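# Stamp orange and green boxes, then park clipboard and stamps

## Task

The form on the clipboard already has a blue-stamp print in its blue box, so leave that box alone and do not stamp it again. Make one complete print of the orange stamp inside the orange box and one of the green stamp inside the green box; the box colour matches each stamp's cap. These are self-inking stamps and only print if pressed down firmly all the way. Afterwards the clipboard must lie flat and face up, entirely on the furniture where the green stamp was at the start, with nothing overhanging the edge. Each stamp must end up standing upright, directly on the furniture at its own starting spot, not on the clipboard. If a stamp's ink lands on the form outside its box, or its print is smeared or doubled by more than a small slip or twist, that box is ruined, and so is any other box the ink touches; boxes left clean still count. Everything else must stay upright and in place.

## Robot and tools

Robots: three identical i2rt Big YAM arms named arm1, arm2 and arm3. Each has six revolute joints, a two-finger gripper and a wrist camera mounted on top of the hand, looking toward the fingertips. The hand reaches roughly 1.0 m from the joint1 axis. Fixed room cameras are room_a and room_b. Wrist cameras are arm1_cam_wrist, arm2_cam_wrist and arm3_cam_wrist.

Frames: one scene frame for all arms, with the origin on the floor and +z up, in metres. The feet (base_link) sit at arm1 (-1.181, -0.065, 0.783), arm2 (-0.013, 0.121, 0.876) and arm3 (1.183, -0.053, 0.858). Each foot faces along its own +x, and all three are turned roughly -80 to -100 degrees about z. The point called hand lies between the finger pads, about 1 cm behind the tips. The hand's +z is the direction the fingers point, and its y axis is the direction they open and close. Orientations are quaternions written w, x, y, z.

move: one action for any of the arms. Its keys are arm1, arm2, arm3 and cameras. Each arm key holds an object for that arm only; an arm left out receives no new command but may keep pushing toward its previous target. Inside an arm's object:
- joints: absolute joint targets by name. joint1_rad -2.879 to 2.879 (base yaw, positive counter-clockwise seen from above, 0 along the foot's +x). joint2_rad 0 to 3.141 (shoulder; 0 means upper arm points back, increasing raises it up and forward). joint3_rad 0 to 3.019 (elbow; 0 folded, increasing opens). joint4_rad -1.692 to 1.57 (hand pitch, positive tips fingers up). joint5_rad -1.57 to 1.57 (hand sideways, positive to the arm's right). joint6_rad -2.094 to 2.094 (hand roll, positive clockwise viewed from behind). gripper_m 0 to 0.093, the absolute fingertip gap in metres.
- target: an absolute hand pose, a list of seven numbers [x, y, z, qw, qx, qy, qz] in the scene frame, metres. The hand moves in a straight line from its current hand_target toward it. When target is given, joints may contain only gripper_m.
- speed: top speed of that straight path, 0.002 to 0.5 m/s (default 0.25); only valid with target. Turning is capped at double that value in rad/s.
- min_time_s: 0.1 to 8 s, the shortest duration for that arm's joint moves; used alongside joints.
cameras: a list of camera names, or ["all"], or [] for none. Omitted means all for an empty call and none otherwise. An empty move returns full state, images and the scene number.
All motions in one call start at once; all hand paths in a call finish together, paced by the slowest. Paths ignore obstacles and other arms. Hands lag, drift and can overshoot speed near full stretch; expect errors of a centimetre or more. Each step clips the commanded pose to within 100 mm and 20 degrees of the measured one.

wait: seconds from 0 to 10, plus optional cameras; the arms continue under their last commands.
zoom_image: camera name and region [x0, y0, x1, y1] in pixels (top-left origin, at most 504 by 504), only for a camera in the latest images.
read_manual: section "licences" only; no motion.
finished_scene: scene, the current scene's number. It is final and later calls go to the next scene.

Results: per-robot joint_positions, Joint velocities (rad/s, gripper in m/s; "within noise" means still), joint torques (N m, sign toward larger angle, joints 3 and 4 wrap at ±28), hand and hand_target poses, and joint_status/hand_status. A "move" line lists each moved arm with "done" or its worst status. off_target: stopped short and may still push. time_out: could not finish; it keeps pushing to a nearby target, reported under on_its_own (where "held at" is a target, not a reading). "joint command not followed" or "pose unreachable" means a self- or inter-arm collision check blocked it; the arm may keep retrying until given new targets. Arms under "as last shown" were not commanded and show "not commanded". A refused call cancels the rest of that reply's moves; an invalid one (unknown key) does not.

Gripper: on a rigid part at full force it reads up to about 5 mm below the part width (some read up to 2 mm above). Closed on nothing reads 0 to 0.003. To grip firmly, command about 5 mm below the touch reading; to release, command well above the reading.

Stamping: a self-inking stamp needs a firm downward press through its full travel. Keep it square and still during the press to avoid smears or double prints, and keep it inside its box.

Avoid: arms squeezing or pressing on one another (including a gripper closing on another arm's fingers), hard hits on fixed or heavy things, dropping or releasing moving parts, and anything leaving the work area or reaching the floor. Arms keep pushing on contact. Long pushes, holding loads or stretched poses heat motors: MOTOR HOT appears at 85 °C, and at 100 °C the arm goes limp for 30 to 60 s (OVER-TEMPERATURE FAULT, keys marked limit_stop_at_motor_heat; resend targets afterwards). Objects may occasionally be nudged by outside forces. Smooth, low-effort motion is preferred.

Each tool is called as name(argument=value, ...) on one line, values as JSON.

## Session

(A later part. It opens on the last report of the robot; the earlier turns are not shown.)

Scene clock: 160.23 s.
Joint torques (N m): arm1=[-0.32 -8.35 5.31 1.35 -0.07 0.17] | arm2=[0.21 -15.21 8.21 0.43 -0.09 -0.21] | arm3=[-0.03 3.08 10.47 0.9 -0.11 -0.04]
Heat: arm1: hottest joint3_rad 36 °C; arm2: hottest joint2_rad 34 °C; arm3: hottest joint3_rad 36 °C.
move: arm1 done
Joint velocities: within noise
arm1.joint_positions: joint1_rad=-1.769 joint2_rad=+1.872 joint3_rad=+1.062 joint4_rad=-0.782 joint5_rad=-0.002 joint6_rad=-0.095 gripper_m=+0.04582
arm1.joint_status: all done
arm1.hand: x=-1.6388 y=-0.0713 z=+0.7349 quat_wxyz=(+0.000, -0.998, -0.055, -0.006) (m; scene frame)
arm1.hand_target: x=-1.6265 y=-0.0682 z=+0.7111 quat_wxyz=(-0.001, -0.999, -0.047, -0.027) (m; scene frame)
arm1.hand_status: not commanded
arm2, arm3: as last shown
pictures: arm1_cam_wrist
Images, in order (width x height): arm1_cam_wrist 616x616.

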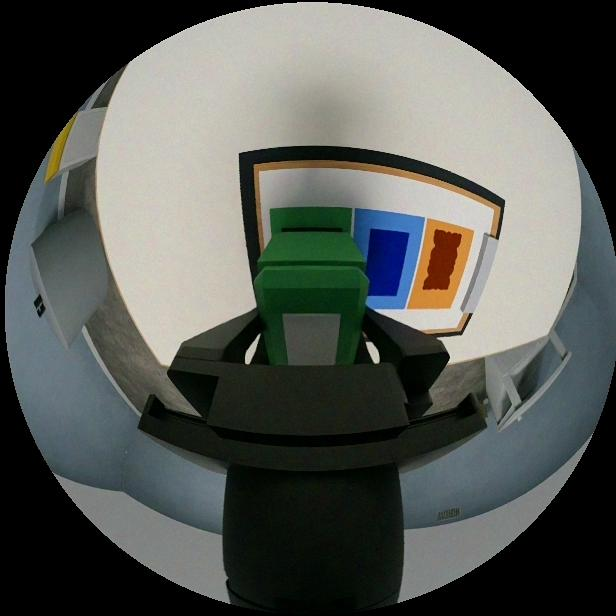

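move(arm1={"joints": {"joint2_rad": 2.005, "joint3_rad": 1.022, "joint4_rad": -0.738}, "min_time_s": 0.9}, cameras=["arm1_cam_wrist"])

zoom_image(camera="arm1_cam_wrist", region=[180, 130, 430, 380])

Scene clock: 161.77 s.
Joint torques (N m): arm1=[-0.21 -3.31 3.3 1.85 0.01 0.16] | arm2=[0.21 -15.15 8.25 0.44 -0.09 -0.22] | arm3=[-0.56 3.37 10.58 1.05 -0.09 -0.05]
Heat: arm1: hottest joint3_rad 36 °C; arm2: hottest joint2_rad 34 °C; arm3: hottest joint3_rad 36 °C.
move: arm1 done
Joint velocities: within noise
arm1.joint_positions: joint1_rad=-1.769 joint2_rad=+1.892 joint3_rad=+1.059 joint4_rad=-0.768 joint5_rad=-0.004 joint6_rad=-0.095 gripper_m=+0.04582
arm1.joint_status: all done
arm1.hand: x=-1.6373 y=-0.0715 z=+0.7252 quat_wxyz=(-0.001, -0.998, -0.055, -0.010) (m; scene frame)
arm1.hand_target: x=-1.6000 y=-0.0679 z=+0.6695 quat_wxyz=(-0.003, -0.996, -0.047, -0.070) (m; scene frame)
arm1.hand_status: not commanded
arm2, arm3: as last shown
pictures: arm1_cam_wrist
Images, in order (width x height): arm1_cam_wrist 616x616.

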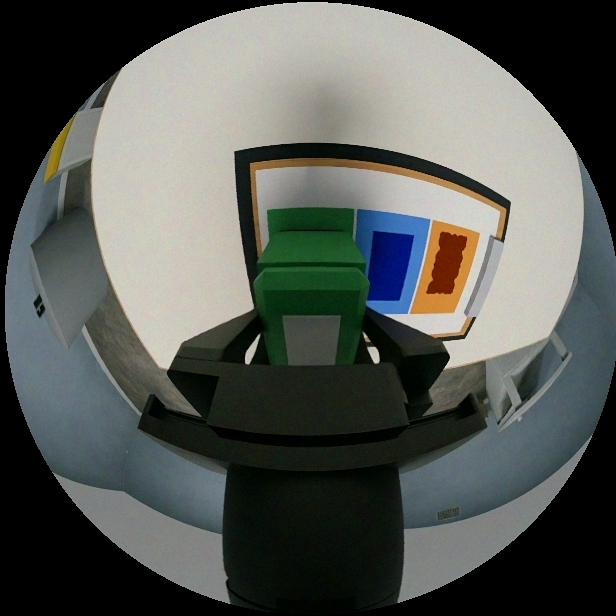

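Scaled by 2.016 from the camera's 616x616 image, which has a finer 880x880 frame.

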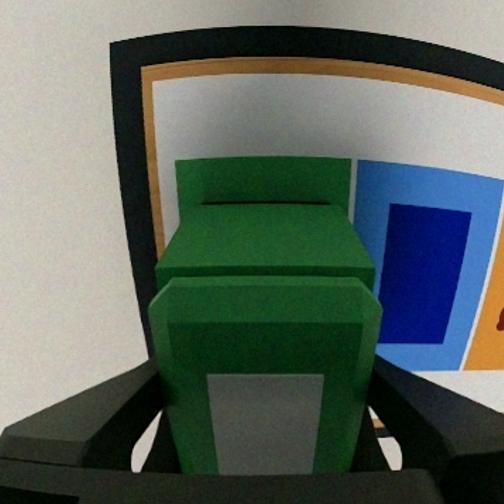

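move(arm1={"joints": {"joint2_rad": 2.10, "joint3_rad": 0.992, "joint4_rad": -0.718}, "min_time_s": 0.9}, cameras=["arm1_cam_wrist"])

zoom_image(camera="arm1_cam_wrist", region=[180, 130, 430, 380])

Scene clock: 164.57 s.
Joint torques (N m): arm1=[-0.09 3.14 0.84 2.69 -0.02 0.17] | arm2=[0.26 -15.27 8.25 0.44 -0.09 -0.22] | arm3=[-0.32 3.9 10.55 1.11 -0.1 -0.01]
Heat: arm1: hottest joint3_rad 35 °C; arm2: hottest joint2_rad 34 °C; arm3: hottest joint3_rad 36 °C.
move: arm1 time_out
Joint velocities: within noise
arm1.joint_positions: joint1_rad=-1.769 joint2_rad=+1.901 joint3_rad=+1.058 joint4_rad=-0.768 joint5_rad=-0.004 joint6_rad=-0.095 gripper_m=+0.04583
arm1.joint_status: joint2_rad time_out (moved +0.009 of +0.208); the others done
arm1.on_its_own: joint2_rad reads +1.901 and still pushes toward +2.100 since a time_out
arm1.hand: x=-1.6349 y=-0.0714 z=+0.7210 quat_wxyz=(-0.001, -0.998, -0.055, -0.015) (m; scene frame)
arm1.hand_target: x=-1.5624 y=-0.0675 z=+0.6279 quat_wxyz=(-0.005, -0.991, -0.046, -0.123) (m; scene frame)
arm1.hand_status: not commanded
arm2, arm3: as last shown
pictures: arm1_cam_wrist
Images, in order (width x height): arm1_cam_wrist 616x616.

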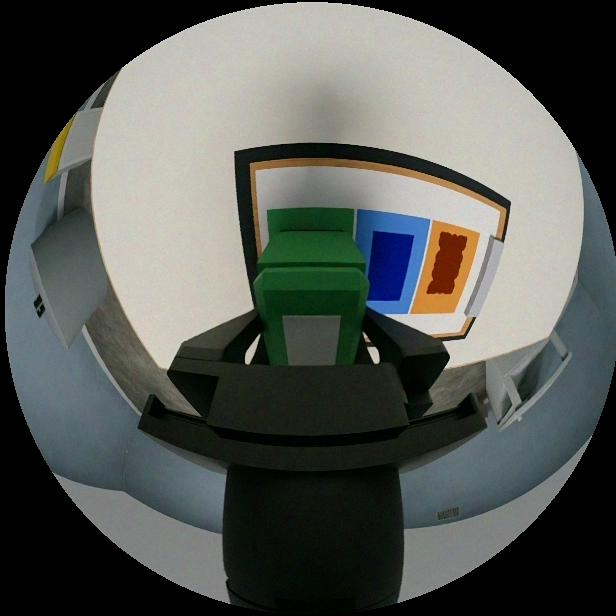

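Scaled by 2.016 from the camera's 616x616 image, which has a finer 880x880 frame.

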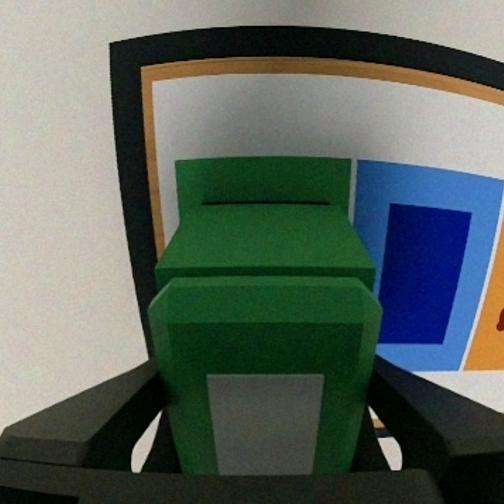

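move(arm1={"joints": {"joint2_rad": 1.917, "joint3_rad": 1.046, "joint4_rad": -0.763}, "min_time_s": 0.8})

move(arm1={"joints": {"joint2_rad": 1.80, "joint3_rad": 1.10, "joint4_rad": -0.84}, "min_time_s": 1.0}, cameras=["arm1_cam_wrist"])

zoom_image(camera="arm1_cam_wrist", region=[180, 130, 430, 380])

Scene clock: 166.00 s.
Joint torques (N m): arm1=[-0.09 -9.93 5.42 0.75 -0.01 0.18] | arm2=[0.21 -15.27 8.21 0.44 -0.09 -0.22] | arm3=[-0.62 3.37 10.47 1.06 -0.09 -0.03]
Heat: arm1: hottest joint3_rad 35 °C; arm2: hottest joint2_rad 34 °C; arm3: hottest joint3_rad 36 °C.
move: arm1 done
Joint velocities: within noise
arm1.joint_positions: joint1_rad=-1.769 joint2_rad=+1.889 joint3_rad=+1.058 joint4_rad=-0.767 joint5_rad=-0.004 joint6_rad=-0.095 gripper_m=+0.04583
arm1.joint_status: all done
arm1.hand: x=-1.6375 y=-0.0715 z=+0.7262 quat_wxyz=(-0.001, -0.998, -0.055, -0.009) (m; scene frame)
arm1.hand_target: x=-1.6267 y=-0.0682 z=+0.7112 quat_wxyz=(-0.001, -0.999, -0.047, -0.027) (m; scene frame)
arm1.hand_status: not commanded
arm2, arm3: as last shown
pictures: none

Scene clock: 167.40 s.
Joint torques (N m): arm1=[-0.03 -13.8 10.4 0.28 -0.01 0.15] | arm2=[0.32 -15.33 8.27 0.43 -0.09 -0.21] | arm3=[-0.44 3.72 10.55 1.06 -0.08 -0.01]
Heat: arm1: hottest joint3_rad 35 °C; arm2: hottest joint2_rad 34 °C; arm3: hottest joint3_rad 36 °C.
move: arm1 done
Joint velocities: within noise
arm1.joint_positions: joint1_rad=-1.769 joint2_rad=+1.828 joint3_rad=+1.060 joint4_rad=-0.833 joint5_rad=-0.004 joint6_rad=-0.095 gripper_m=+0.04583
arm1.joint_status: all done
arm1.hand: x=-1.6327 y=-0.0715 z=+0.7534 quat_wxyz=(-0.001, -0.998, -0.055, -0.011) (m; scene frame)
arm1.hand_target: x=-1.6553 y=-0.0686 z=+0.7775 quat_wxyz=(+0.001, -0.999, -0.047, +0.020) (m; scene frame)
arm1.hand_status: not commanded
arm2, arm3: as last shown
pictures: arm1_cam_wrist
Images, in order (width x height): arm1_cam_wrist 616x616.

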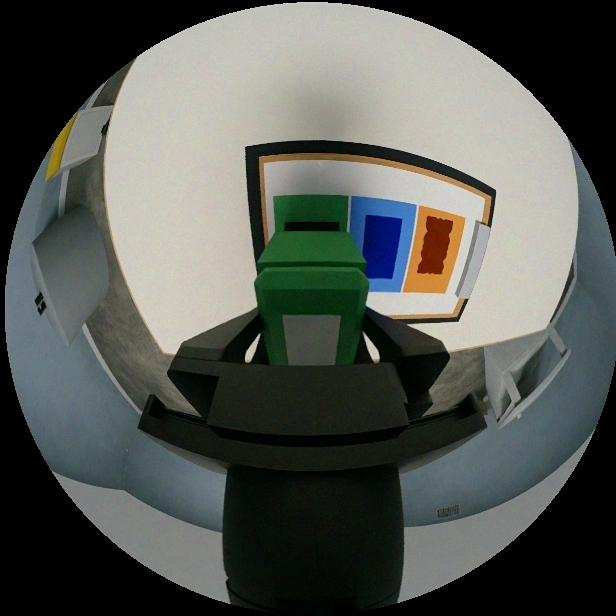

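Scaled by 2.016 from the camera's 616x616 image, which has a finer 880x880 frame.

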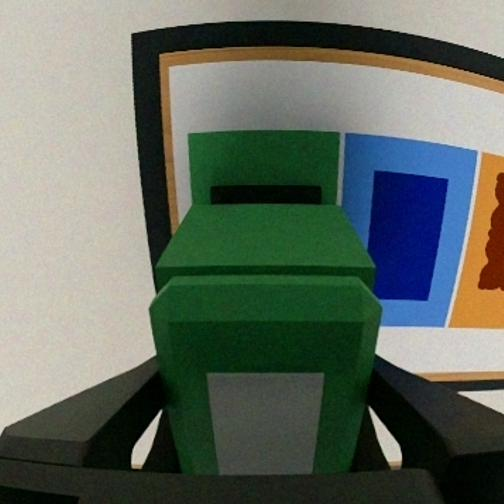

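move(arm1={"target": [-1.655, -0.0685, 0.84, 0, 0.99889, 0.0471, 0], "speed": 0.1}, cameras=["arm1_cam_wrist"])

zoom_image(camera="arm1_cam_wrist", region=[180, 130, 430, 380])

Scene clock: 169.00 s.
Joint torques (N m): arm1=[-0.21 -13.22 12.94 0.01 0.01 0.14] | arm2=[0.21 -15.27 8.21 0.44 -0.09 -0.21] | arm3=[0.15 3.25 10.55 1.09 -0.11 -0.03]
Heat: arm1: hottest joint3_rad 35 °C; arm2: hottest joint2_rad 35 °C; arm3: hottest joint3_rad 36 °C.
move: arm1 off_target
Joint velocities: within noise
arm1.joint_positions: joint1_rad=-1.770 joint2_rad=+1.747 joint3_rad=+1.127 joint4_rad=-1.041 joint5_rad=-0.004 joint6_rad=-0.095 gripper_m=+0.04583
arm1.joint_status: not commanded
arm1.hand: x=-1.6245 y=-0.0712 z=+0.8097 quat_wxyz=(-0.002, -0.998, -0.055, -0.040) (m; scene frame)
arm1.hand_target: x=-1.6530 y=-0.0684 z=+0.8406 quat_wxyz=(+0.000, -0.999, -0.047, +0.000) (m; scene frame)
arm1.hand_status: off_target (0.043 m and 4.7 deg from the pose sent, 0.090 m and 1.5 deg at the start)
arm2.joint_positions: joint1_rad=+0.104 joint2_rad=+1.863 joint3_rad=+1.702 joint4_rad=-1.392 joint5_rad=-0.001 joint6_rad=+0.012 gripper_m=+0.03991
arm2.joint_status: not commanded
arm2.hand: x=+0.0582 y=-0.4519 z=+1.0399 quat_wxyz=(-0.007, -0.666, -0.746, +0.005) (m; scene frame)
arm2.hand_target: x=+0.0554 y=-0.4493 z=+1.0463 quat_wxyz=(-0.008, -0.663, -0.748, +0.007) (m; scene frame)
arm2.hand_status: not commanded
arm3: as last shown
pictures: arm1_cam_wrist
Images, in order (width x height): arm1_cam_wrist 616x616.

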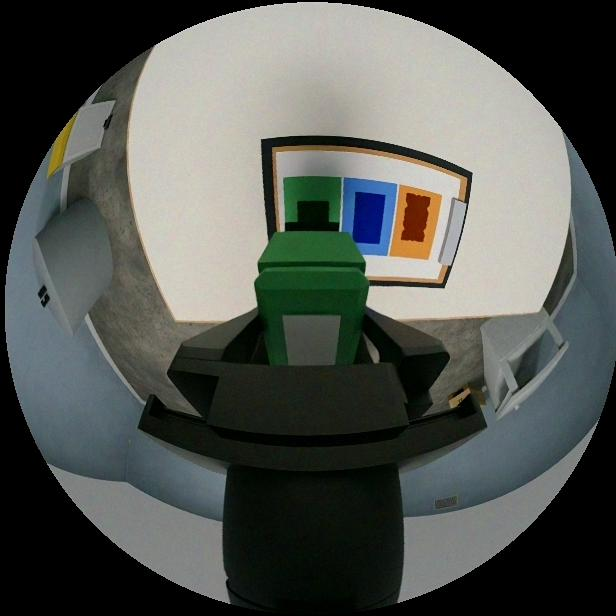

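Scaled by 2.016 from the camera's 616x616 image, which has a finer 880x880 frame.

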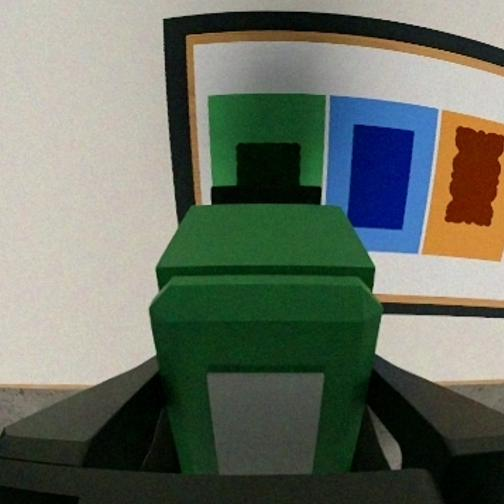

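move(arm1={"joints": {"joint1_rad": -1.418, "joint2_rad": 1.70, "joint3_rad": 1.23, "joint4_rad": -1.09, "joint5_rad": -0.004, "joint6_rad": -1.410}, "min_time_s": 2.5}, cameras=["arm1_cam_wrist"])

zoom_image(camera="arm1_cam_wrist", region=[180, 130, 430, 380])

Scene clock: 172.57 s.
Joint torques (N m): arm1=[0.91 -13.92 13.56 -0.05 -0.11 -0.09] | arm2=[0.26 -15.27 8.24 0.44 -0.09 -0.22] | arm3=[-0.21 3.66 10.43 0.96 -0.1 -0.01]
Heat: arm1: hottest joint3_rad 36 °C; arm2: hottest joint2_rad 35 °C; arm3: hottest joint3_rad 36 °C.
move: arm1 done
Joint velocities: within noise
arm1.joint_positions: joint1_rad=-1.422 joint2_rad=+1.736 joint3_rad=+1.164 joint4_rad=-1.083 joint5_rad=-0.003 joint6_rad=-1.397 gripper_m=+0.04583
arm1.joint_status: all done
arm1.hand: x=-1.6034 y=-0.2249 z=+0.8258 quat_wxyz=(-0.017, -0.637, -0.770, -0.033) (m; scene frame)
arm1.hand_target: x=-1.6300 y=-0.2374 z=+0.8632 quat_wxyz=(+0.006, -0.631, -0.776, +0.008) (m; scene frame)
arm1.hand_status: not commanded
arm2, arm3: as last shown
pictures: arm1_cam_wrist
Images, in order (width x height): arm1_cam_wrist 616x616.

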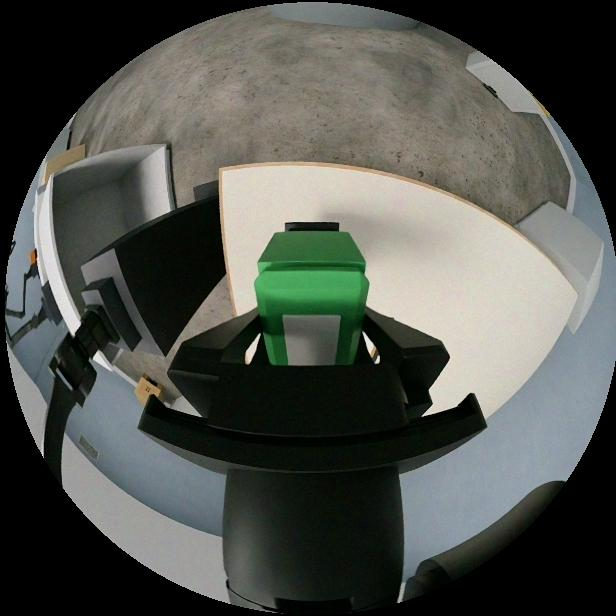

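Scaled by 2.016 from the camera's 616x616 image, which has a finer 880x880 frame.

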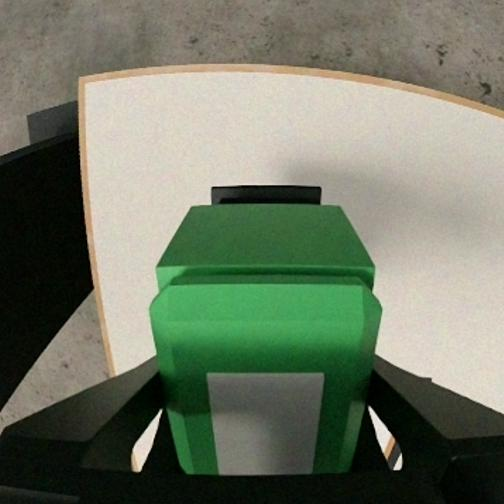

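move(arm1={"target": [-1.618, -0.235, 0.764, 0, 0.638, 0.770, 0], "speed": 0.08}, cameras=["arm1_cam_wrist"])

move(arm1={"target": [-1.6175, -0.235, 0.749, 0, 0.638, 0.770, 0], "speed": 0.04}, cameras=["arm1_cam_wrist"])

zoom_image(camera="arm1_cam_wrist", region=[180, 130, 430, 380])

Scene clock: 174.67 s.
Joint torques (N m): arm1=[1.14 -12.22 6.94 0.83 -0.17 0.16] | arm2=[0.21 -15.21 8.23 0.42 -0.09 -0.21] | arm3=[-0.32 3.31 10.51 1.03 -0.1 -0.02]
Heat: arm1: hottest joint3_rad 36 °C; arm2: hottest joint2_rad 35 °C; arm3: hottest joint3_rad 36 °C.
move: arm1 done
Joint velocities: within noise
arm1.joint_positions: joint1_rad=-1.421 joint2_rad=+1.831 joint3_rad=+1.106 joint4_rad=-0.861 joint5_rad=-0.004 joint6_rad=-1.398 gripper_m=+0.04583
arm1.joint_status: not commanded
arm1.hand: x=-1.6182 y=-0.2308 z=+0.7645 quat_wxyz=(-0.001, -0.637, -0.771, -0.004) (m; scene frame)
arm1.hand_target: x=-1.6179 y=-0.2348 z=+0.7639 quat_wxyz=(+0.000, -0.638, -0.770, +0.000) (m; scene frame)
arm1.hand_status: done (0.004 m and 0.4 deg from the pose sent, 0.064 m and 4.3 deg at the start)
arm2: as last shown
arm3.joint_positions: joint1_rad=+0.095 joint2_rad=+0.640 joint3_rad=+1.422 joint4_rad=-1.608 joint5_rad=-0.065 joint6_rad=+0.429 gripper_m=+0.09396
arm3.joint_status: not commanded
arm3.hand: x=+1.1772 y=-0.2489 z=+1.3567 quat_wxyz=(-0.316, -0.798, -0.478, +0.187) (m; scene frame)
arm3.hand_target: x=+1.1773 y=-0.2472 z=+1.3657 quat_wxyz=(-0.324, -0.794, -0.476, +0.193) (m; scene frame)
arm3.hand_status: not commanded
pictures: arm1_cam_wrist
Images, in order (width x height): arm1_cam_wrist 616x616.

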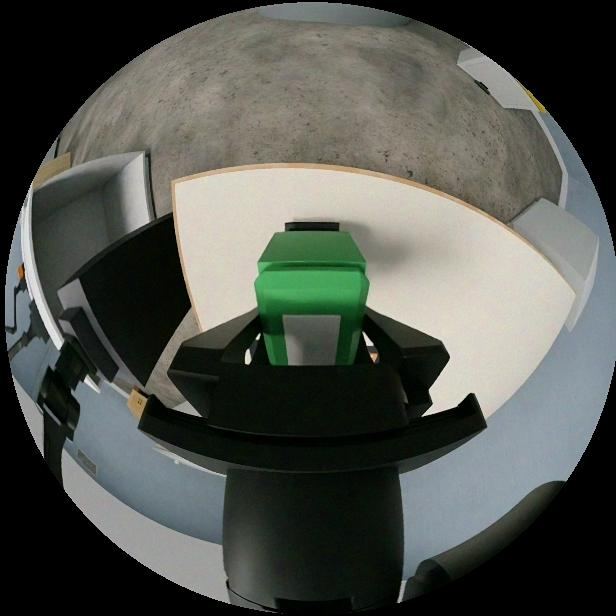

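Scene clock: 175.70 s.
Joint torques (N m): arm1=[1.26 -11.46 6.74 0.85 -0.17 0.16] | arm2=[0.26 -15.33 8.24 0.44 -0.09 -0.21] | arm3=[-0.44 3.19 10.58 1.17 -0.09 -0.03]
Heat: arm1: hottest joint3_rad 36 °C; arm2: hottest joint2_rad 35 °C; arm3: hottest joint3_rad 36 °C.
move: arm1 done
Joint velocities: within noise
arm1.joint_positions: joint1_rad=-1.420 joint2_rad=+1.856 joint3_rad=+1.096 joint4_rad=-0.823 joint5_rad=-0.004 joint6_rad=-1.398 gripper_m=+0.04583
arm1.joint_status: not commanded
arm1.hand: x=-1.6184 y=-0.2311 z=+0.7503 quat_wxyz=(+0.000, -0.637, -0.771, -0.003) (m; scene frame)
arm1.hand_target: x=-1.6175 y=-0.2350 z=+0.7490 quat_wxyz=(+0.000, -0.638, -0.770, +0.000) (m; scene frame)
arm1.hand_status: done (0.004 m and 0.4 deg from the pose sent, 0.016 m and 0.4 deg at the start)
arm2, arm3: as last shown
pictures: arm1_cam_wrist
Images, in order (width x height): arm1_cam_wrist 616x616.

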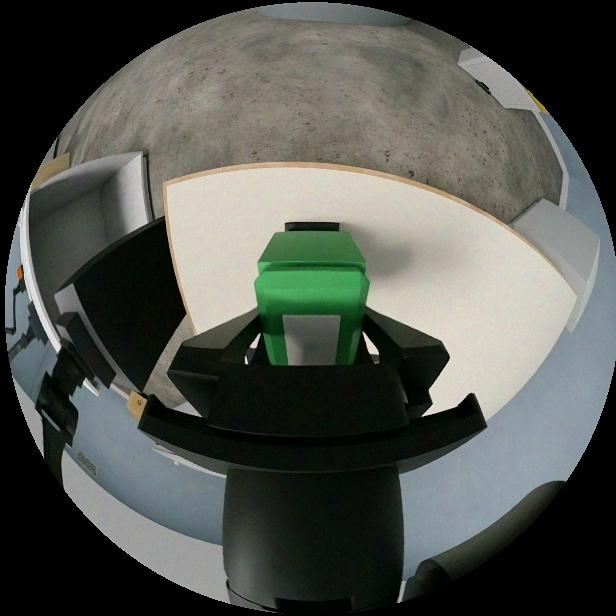

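Scaled by 2.016 from the camera's 616x616 image, which has a finer 880x880 frame.

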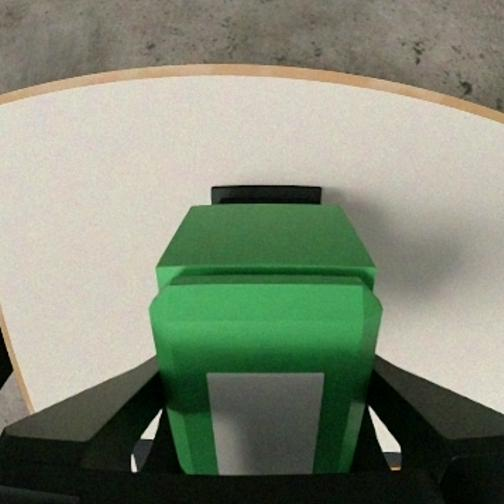

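move(arm1={"target": [-1.6175, -0.235, 0.742, 0, 0.638, 0.770, 0], "speed": 0.03})

move(arm1={"joints": {"gripper_m": 0.07}}, cameras=["arm1_cam_wrist"])

zoom_image(camera="arm1_cam_wrist", region=[180, 130, 430, 380])

Scene clock: 176.83 s.
Joint torques (N m): arm1=[0.67 -10.81 6.48 1.28 -0.15 0.16] | arm2=[0.21 -15.27 8.24 0.43 -0.08 -0.21] | arm3=[-0.15 3.14 10.5 1.06 -0.12 -0.01]
Heat: arm1: hottest joint3_rad 36 °C; arm2: hottest joint2_rad 35 °C; arm3: hottest joint3_rad 36 °C.
move: arm1 done
Joint velocities: within noise
arm1.joint_positions: joint1_rad=-1.420 joint2_rad=+1.859 joint3_rad=+1.096 joint4_rad=-0.813 joint5_rad=-0.004 joint6_rad=-1.396 gripper_m=+0.04583
arm1.joint_status: not commanded
arm1.hand: x=-1.6203 y=-0.2319 z=+0.7491 quat_wxyz=(+0.002, -0.637, -0.771, +0.001) (m; scene frame)
arm1.hand_target: x=-1.6175 y=-0.2349 z=+0.7422 quat_wxyz=(+0.000, -0.638, -0.770, +0.000) (m; scene frame)
arm1.hand_status: done (0.008 m and 0.3 deg from the pose sent, 0.009 m and 0.4 deg at the start)
arm2, arm3: as last shown
pictures: none

Scene clock: 177.43 s.
Joint torques (N m): arm1=[1.14 -11.05 6.28 0.9 -0.17 0.15] | arm2=[0.26 -15.33 8.25 0.43 -0.09 -0.21] | arm3=[-0.15 3.37 10.41 0.99 -0.11 -0.03]
Heat: arm1: hottest joint3_rad 36 °C; arm2: hottest joint2_rad 35 °C; arm3: hottest joint3_rad 36 °C.
move: arm1 done
Joint velocities: within noise
arm1.joint_positions: joint1_rad=-1.420 joint2_rad=+1.859 joint3_rad=+1.096 joint4_rad=-0.806 joint5_rad=-0.004 joint6_rad=-1.396 gripper_m=+0.06985
arm1.joint_status: all done
arm1.hand: x=-1.6218 y=-0.2325 z=+0.7489 quat_wxyz=(+0.003, -0.637, -0.771, +0.004) (m; scene frame)
arm1.hand_target: x=-1.6175 y=-0.2349 z=+0.7421 quat_wxyz=(+0.000, -0.638, -0.770, +0.000) (m; scene frame)
arm1.hand_status: not commanded
arm2, arm3: as last shown
pictures: arm1_cam_wrist
Images, in order (width x height): arm1_cam_wrist 616x616.

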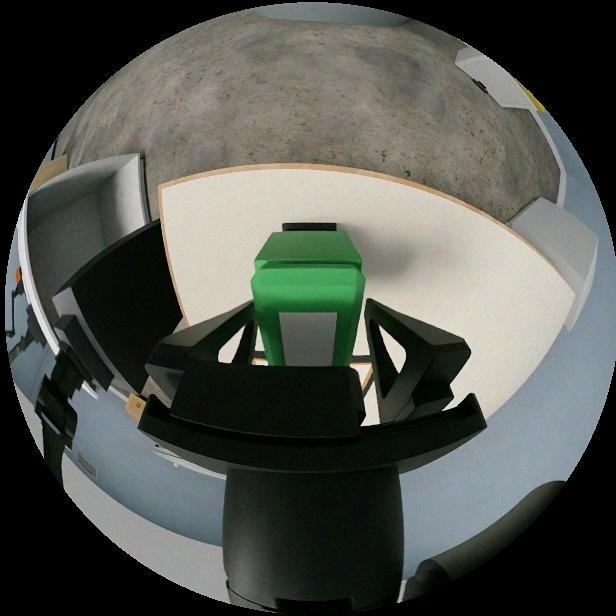

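Scaled by 2.016 from the camera's 616x616 image, which has a finer 880x880 frame.

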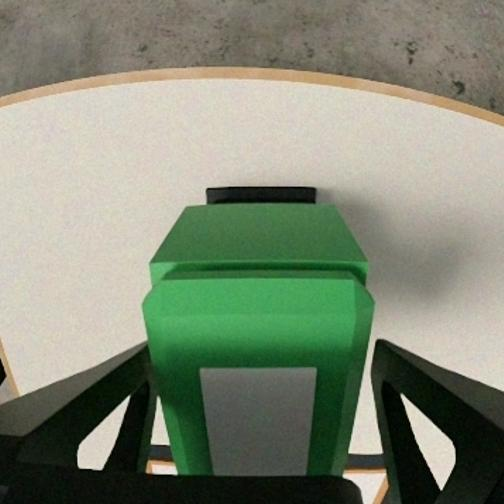

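move(arm1={"joints": {"joint2_rad": 1.825, "joint3_rad": 1.15, "gripper_m": 0.092}, "min_time_s": 0.7})

move(arm1={"joints": {"joint2_rad": 1.70, "joint3_rad": 1.20, "joint4_rad": -0.965}, "min_time_s": 1.5}, cameras=["arm1_cam_wrist", "room_b"])

zoom_image(camera="arm1_cam_wrist", region=[180, 130, 430, 380])

Scene clock: 179.23 s.
Joint torques (N m): arm1=[0.91 -14.33 11.64 0.92 -0.2 0.17] | arm2=[0.32 -15.21 8.24 0.42 -0.09 -0.22] | arm3=[-0.15 3.25 10.61 1.01 -0.11 -0.01]
Heat: arm1: hottest joint3_rad 36 °C; arm2: hottest joint2_rad 35 °C; arm3: hottest joint3_rad 36 °C.
move: arm1 done
Joint velocities: within noise
arm1.joint_positions: joint1_rad=-1.420 joint2_rad=+1.853 joint3_rad=+1.096 joint4_rad=-0.806 joint5_rad=-0.004 joint6_rad=-1.396 gripper_m=+0.09192
arm1.joint_status: all done
arm1.hand: x=-1.6228 y=-0.2328 z=+0.7518 quat_wxyz=(+0.005, -0.637, -0.771, +0.006) (m; scene frame)
arm1.hand_target: x=-1.6520 y=-0.2486 z=+0.7816 quat_wxyz=(+0.026, -0.637, -0.769, +0.046) (m; scene frame)
arm1.hand_status: not commanded
arm2, arm3: as last shown
pictures: none

Scene clock: 181.17 s.
Joint torques (N m): arm1=[1.2 -12.98 13.04 0.27 -0.17 0.18] | arm2=[0.21 -15.33 8.2 0.43 -0.08 -0.21] | arm3=[-0.26 3.66 10.51 0.99 -0.1 -0.03]
Heat: arm1: hottest joint3_rad 36 °C; arm2: hottest joint2_rad 35 °C; arm3: hottest joint3_rad 36 °C.
move: arm1 done
Joint velocities: within noise
arm1.joint_positions: joint1_rad=-1.420 joint2_rad=+1.725 joint3_rad=+1.142 joint4_rad=-0.959 joint5_rad=-0.004 joint6_rad=-1.396 gripper_m=+0.09192
arm1.joint_status: all done
arm1.hand: x=-1.6230 y=-0.2334 z=+0.8228 quat_wxyz=(+0.010, -0.637, -0.771, +0.015) (m; scene frame)
arm1.hand_target: x=-1.6458 y=-0.2466 z=+0.8543 quat_wxyz=(+0.027, -0.637, -0.769, +0.050) (m; scene frame)
arm1.hand_status: not commanded
arm2, arm3: as last shown
pictures: arm1_cam_wrist, room_b
Images, in order (width x height): arm1_cam_wrist 616x616, room_b 896x504.

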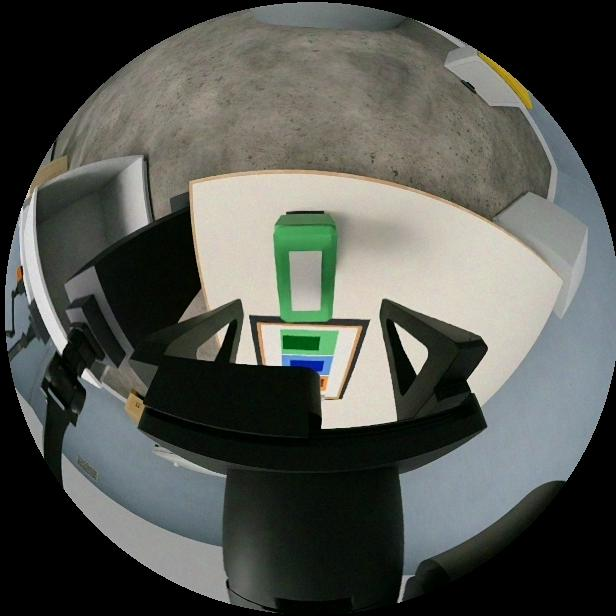

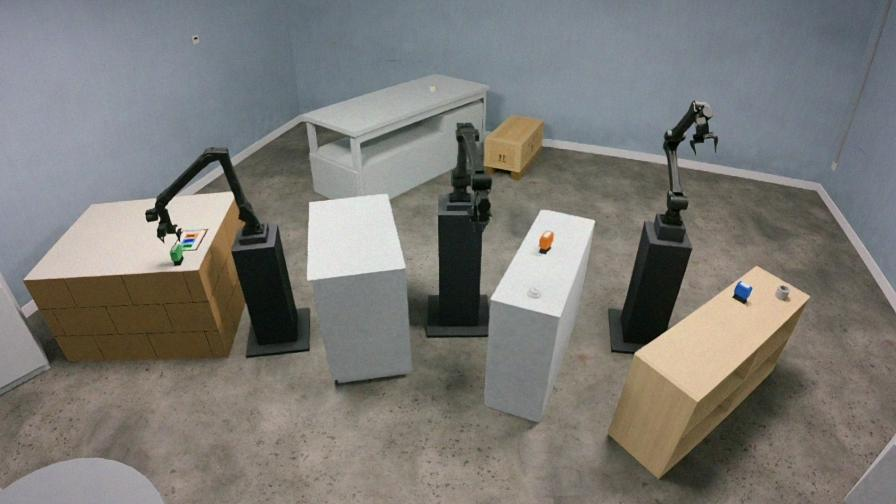

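Scaled by 2.016 from the camera's 616x616 image, which has a finer 880x880 frame.

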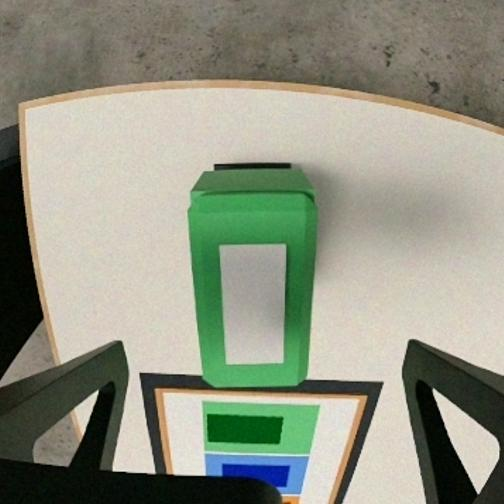

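move(arm1={"joints": {"joint1_rad": -1.62, "joint2_rad": 1.45, "joint3_rad": 1.25, "joint4_rad": -1.25, "joint6_rad": -0.8}, "min_time_s": 2.0}, cameras=["arm1_cam_wrist", "room_b", "room_a"])

zoom_image(camera="arm1_cam_wrist", region=[180, 130, 430, 380])

Scene clock: 184.07 s.
Joint torques (N m): arm1=[-0.03 -10.46 14.95 0.29 -0.14 0.19] | arm2=[0.21 -15.38 8.23 0.46 -0.09 -0.22] | arm3=[-0.5 3.08 10.47 1.06 -0.11 -0.02]
Heat: arm1: hottest joint3_rad 36 °C; arm2: hottest joint2_rad 35 °C; arm3: hottest joint3_rad 36 °C.
move: arm1 done
Joint velocities: within noise
arm1.joint_positions: joint1_rad=-1.614 joint2_rad=+1.470 joint3_rad=+1.184 joint4_rad=-1.244 joint5_rad=-0.004 joint6_rad=-0.813 gripper_m=+0.09192
arm1.joint_status: all done
arm1.hand: x=-1.6017 y=-0.1377 z=+0.9455 quat_wxyz=(+0.008, -0.881, -0.472, +0.024) (m; scene frame)
arm1.hand_target: x=-1.6212 y=-0.1390 z=+0.9795 quat_wxyz=(+0.019, -0.884, -0.463, +0.062) (m; scene frame)
arm1.hand_status: not commanded
arm2.joint_positions: joint1_rad=+0.104 joint2_rad=+1.863 joint3_rad=+1.702 joint4_rad=-1.392 joint5_rad=-0.001 joint6_rad=+0.012 gripper_m=+0.03991
arm2.joint_status: not commanded
arm2.hand: x=+0.0582 y=-0.4519 z=+1.0399 quat_wxyz=(-0.007, -0.666, -0.746, +0.005) (m; scene frame)
arm2.hand_target: x=+0.0554 y=-0.4493 z=+1.0463 quat_wxyz=(-0.008, -0.663, -0.748, +0.007) (m; scene frame)
arm2.hand_status: not commanded
arm3: as last shown
pictures: arm1_cam_wrist, room_a, room_b
Images, in order (width x height): arm1_cam_wrist 616x616, room_a 896x504, room_b 896x504.

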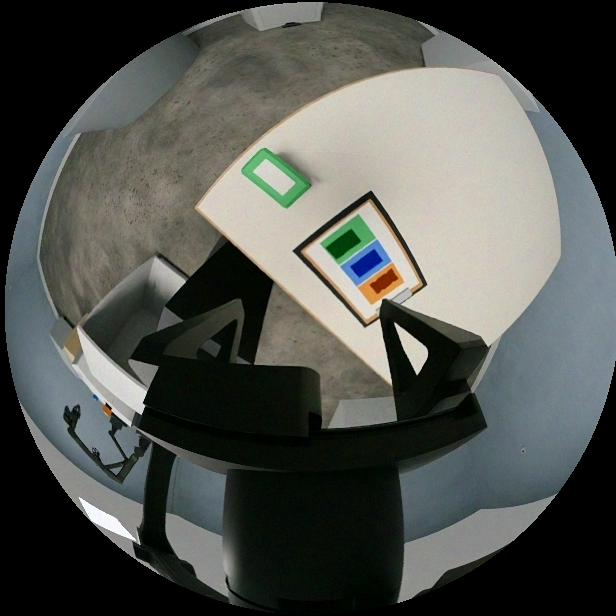

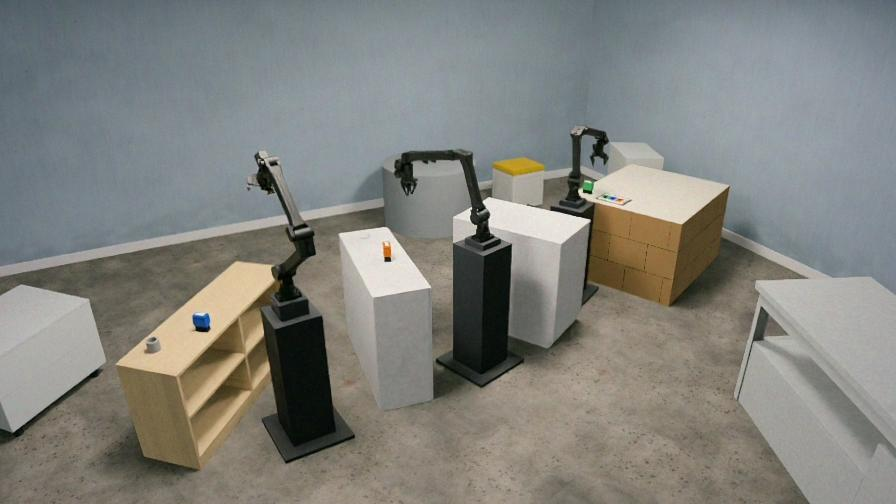

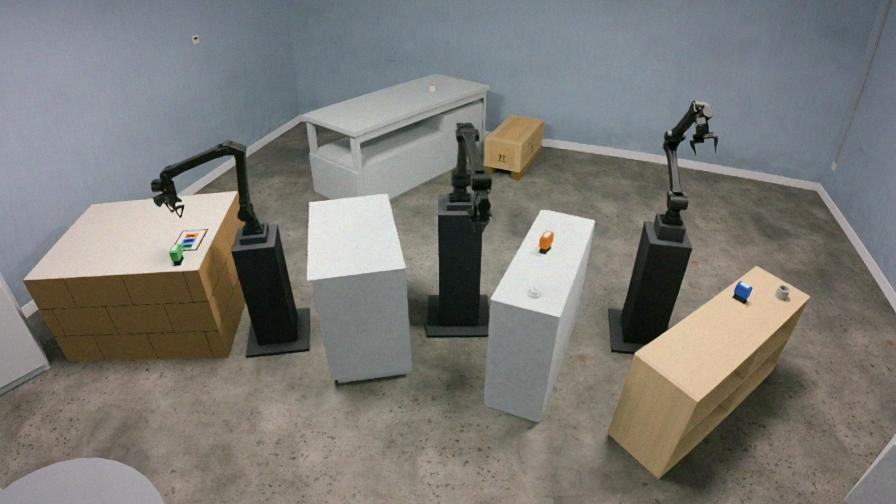

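Scaled by 2.016 from the camera's 616x616 image, which has a finer 880x880 frame.

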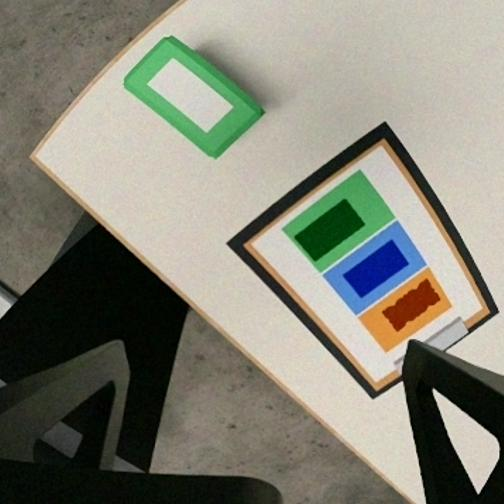

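zoom_image(camera="arm1_cam_wrist", region=[300, 195, 410, 305])

zoom_image(camera="arm1_cam_wrist", region=[320, 210, 380, 270])

zoom_image(camera="room_b", region=[130, 190, 250, 290])

zoom_image(camera="room_a", region=[560, 150, 660, 250])

Scaled by 4.582 from the camera's 616x616 image, which has a finer 880x880 frame.

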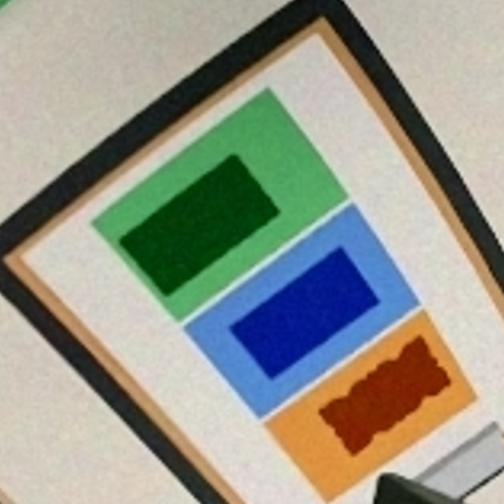

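Scaled by 8.400 from the camera's 616x616 image, which has a finer 880x880 frame.

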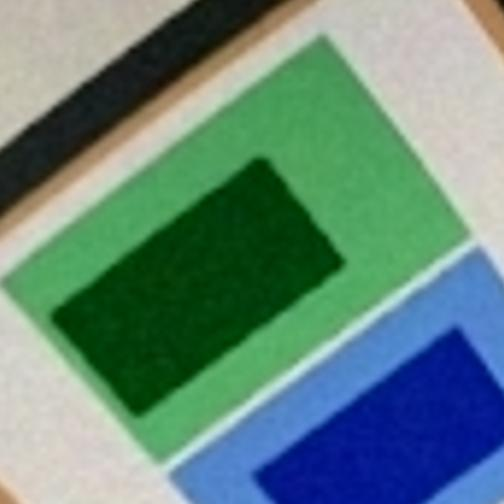

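Scaled by 4.200 from the camera's 896x504 image, which has a finer 1280x720 frame.

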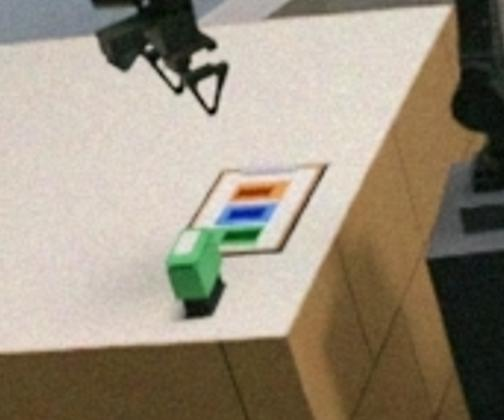

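Scaled by 5.040 from the camera's 896x504 image, which has a finer 1280x720 frame.

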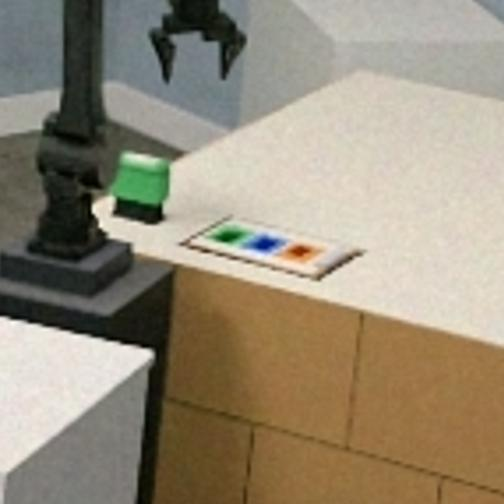

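finished_scene(scene=2)

The scene is finished: the task was done.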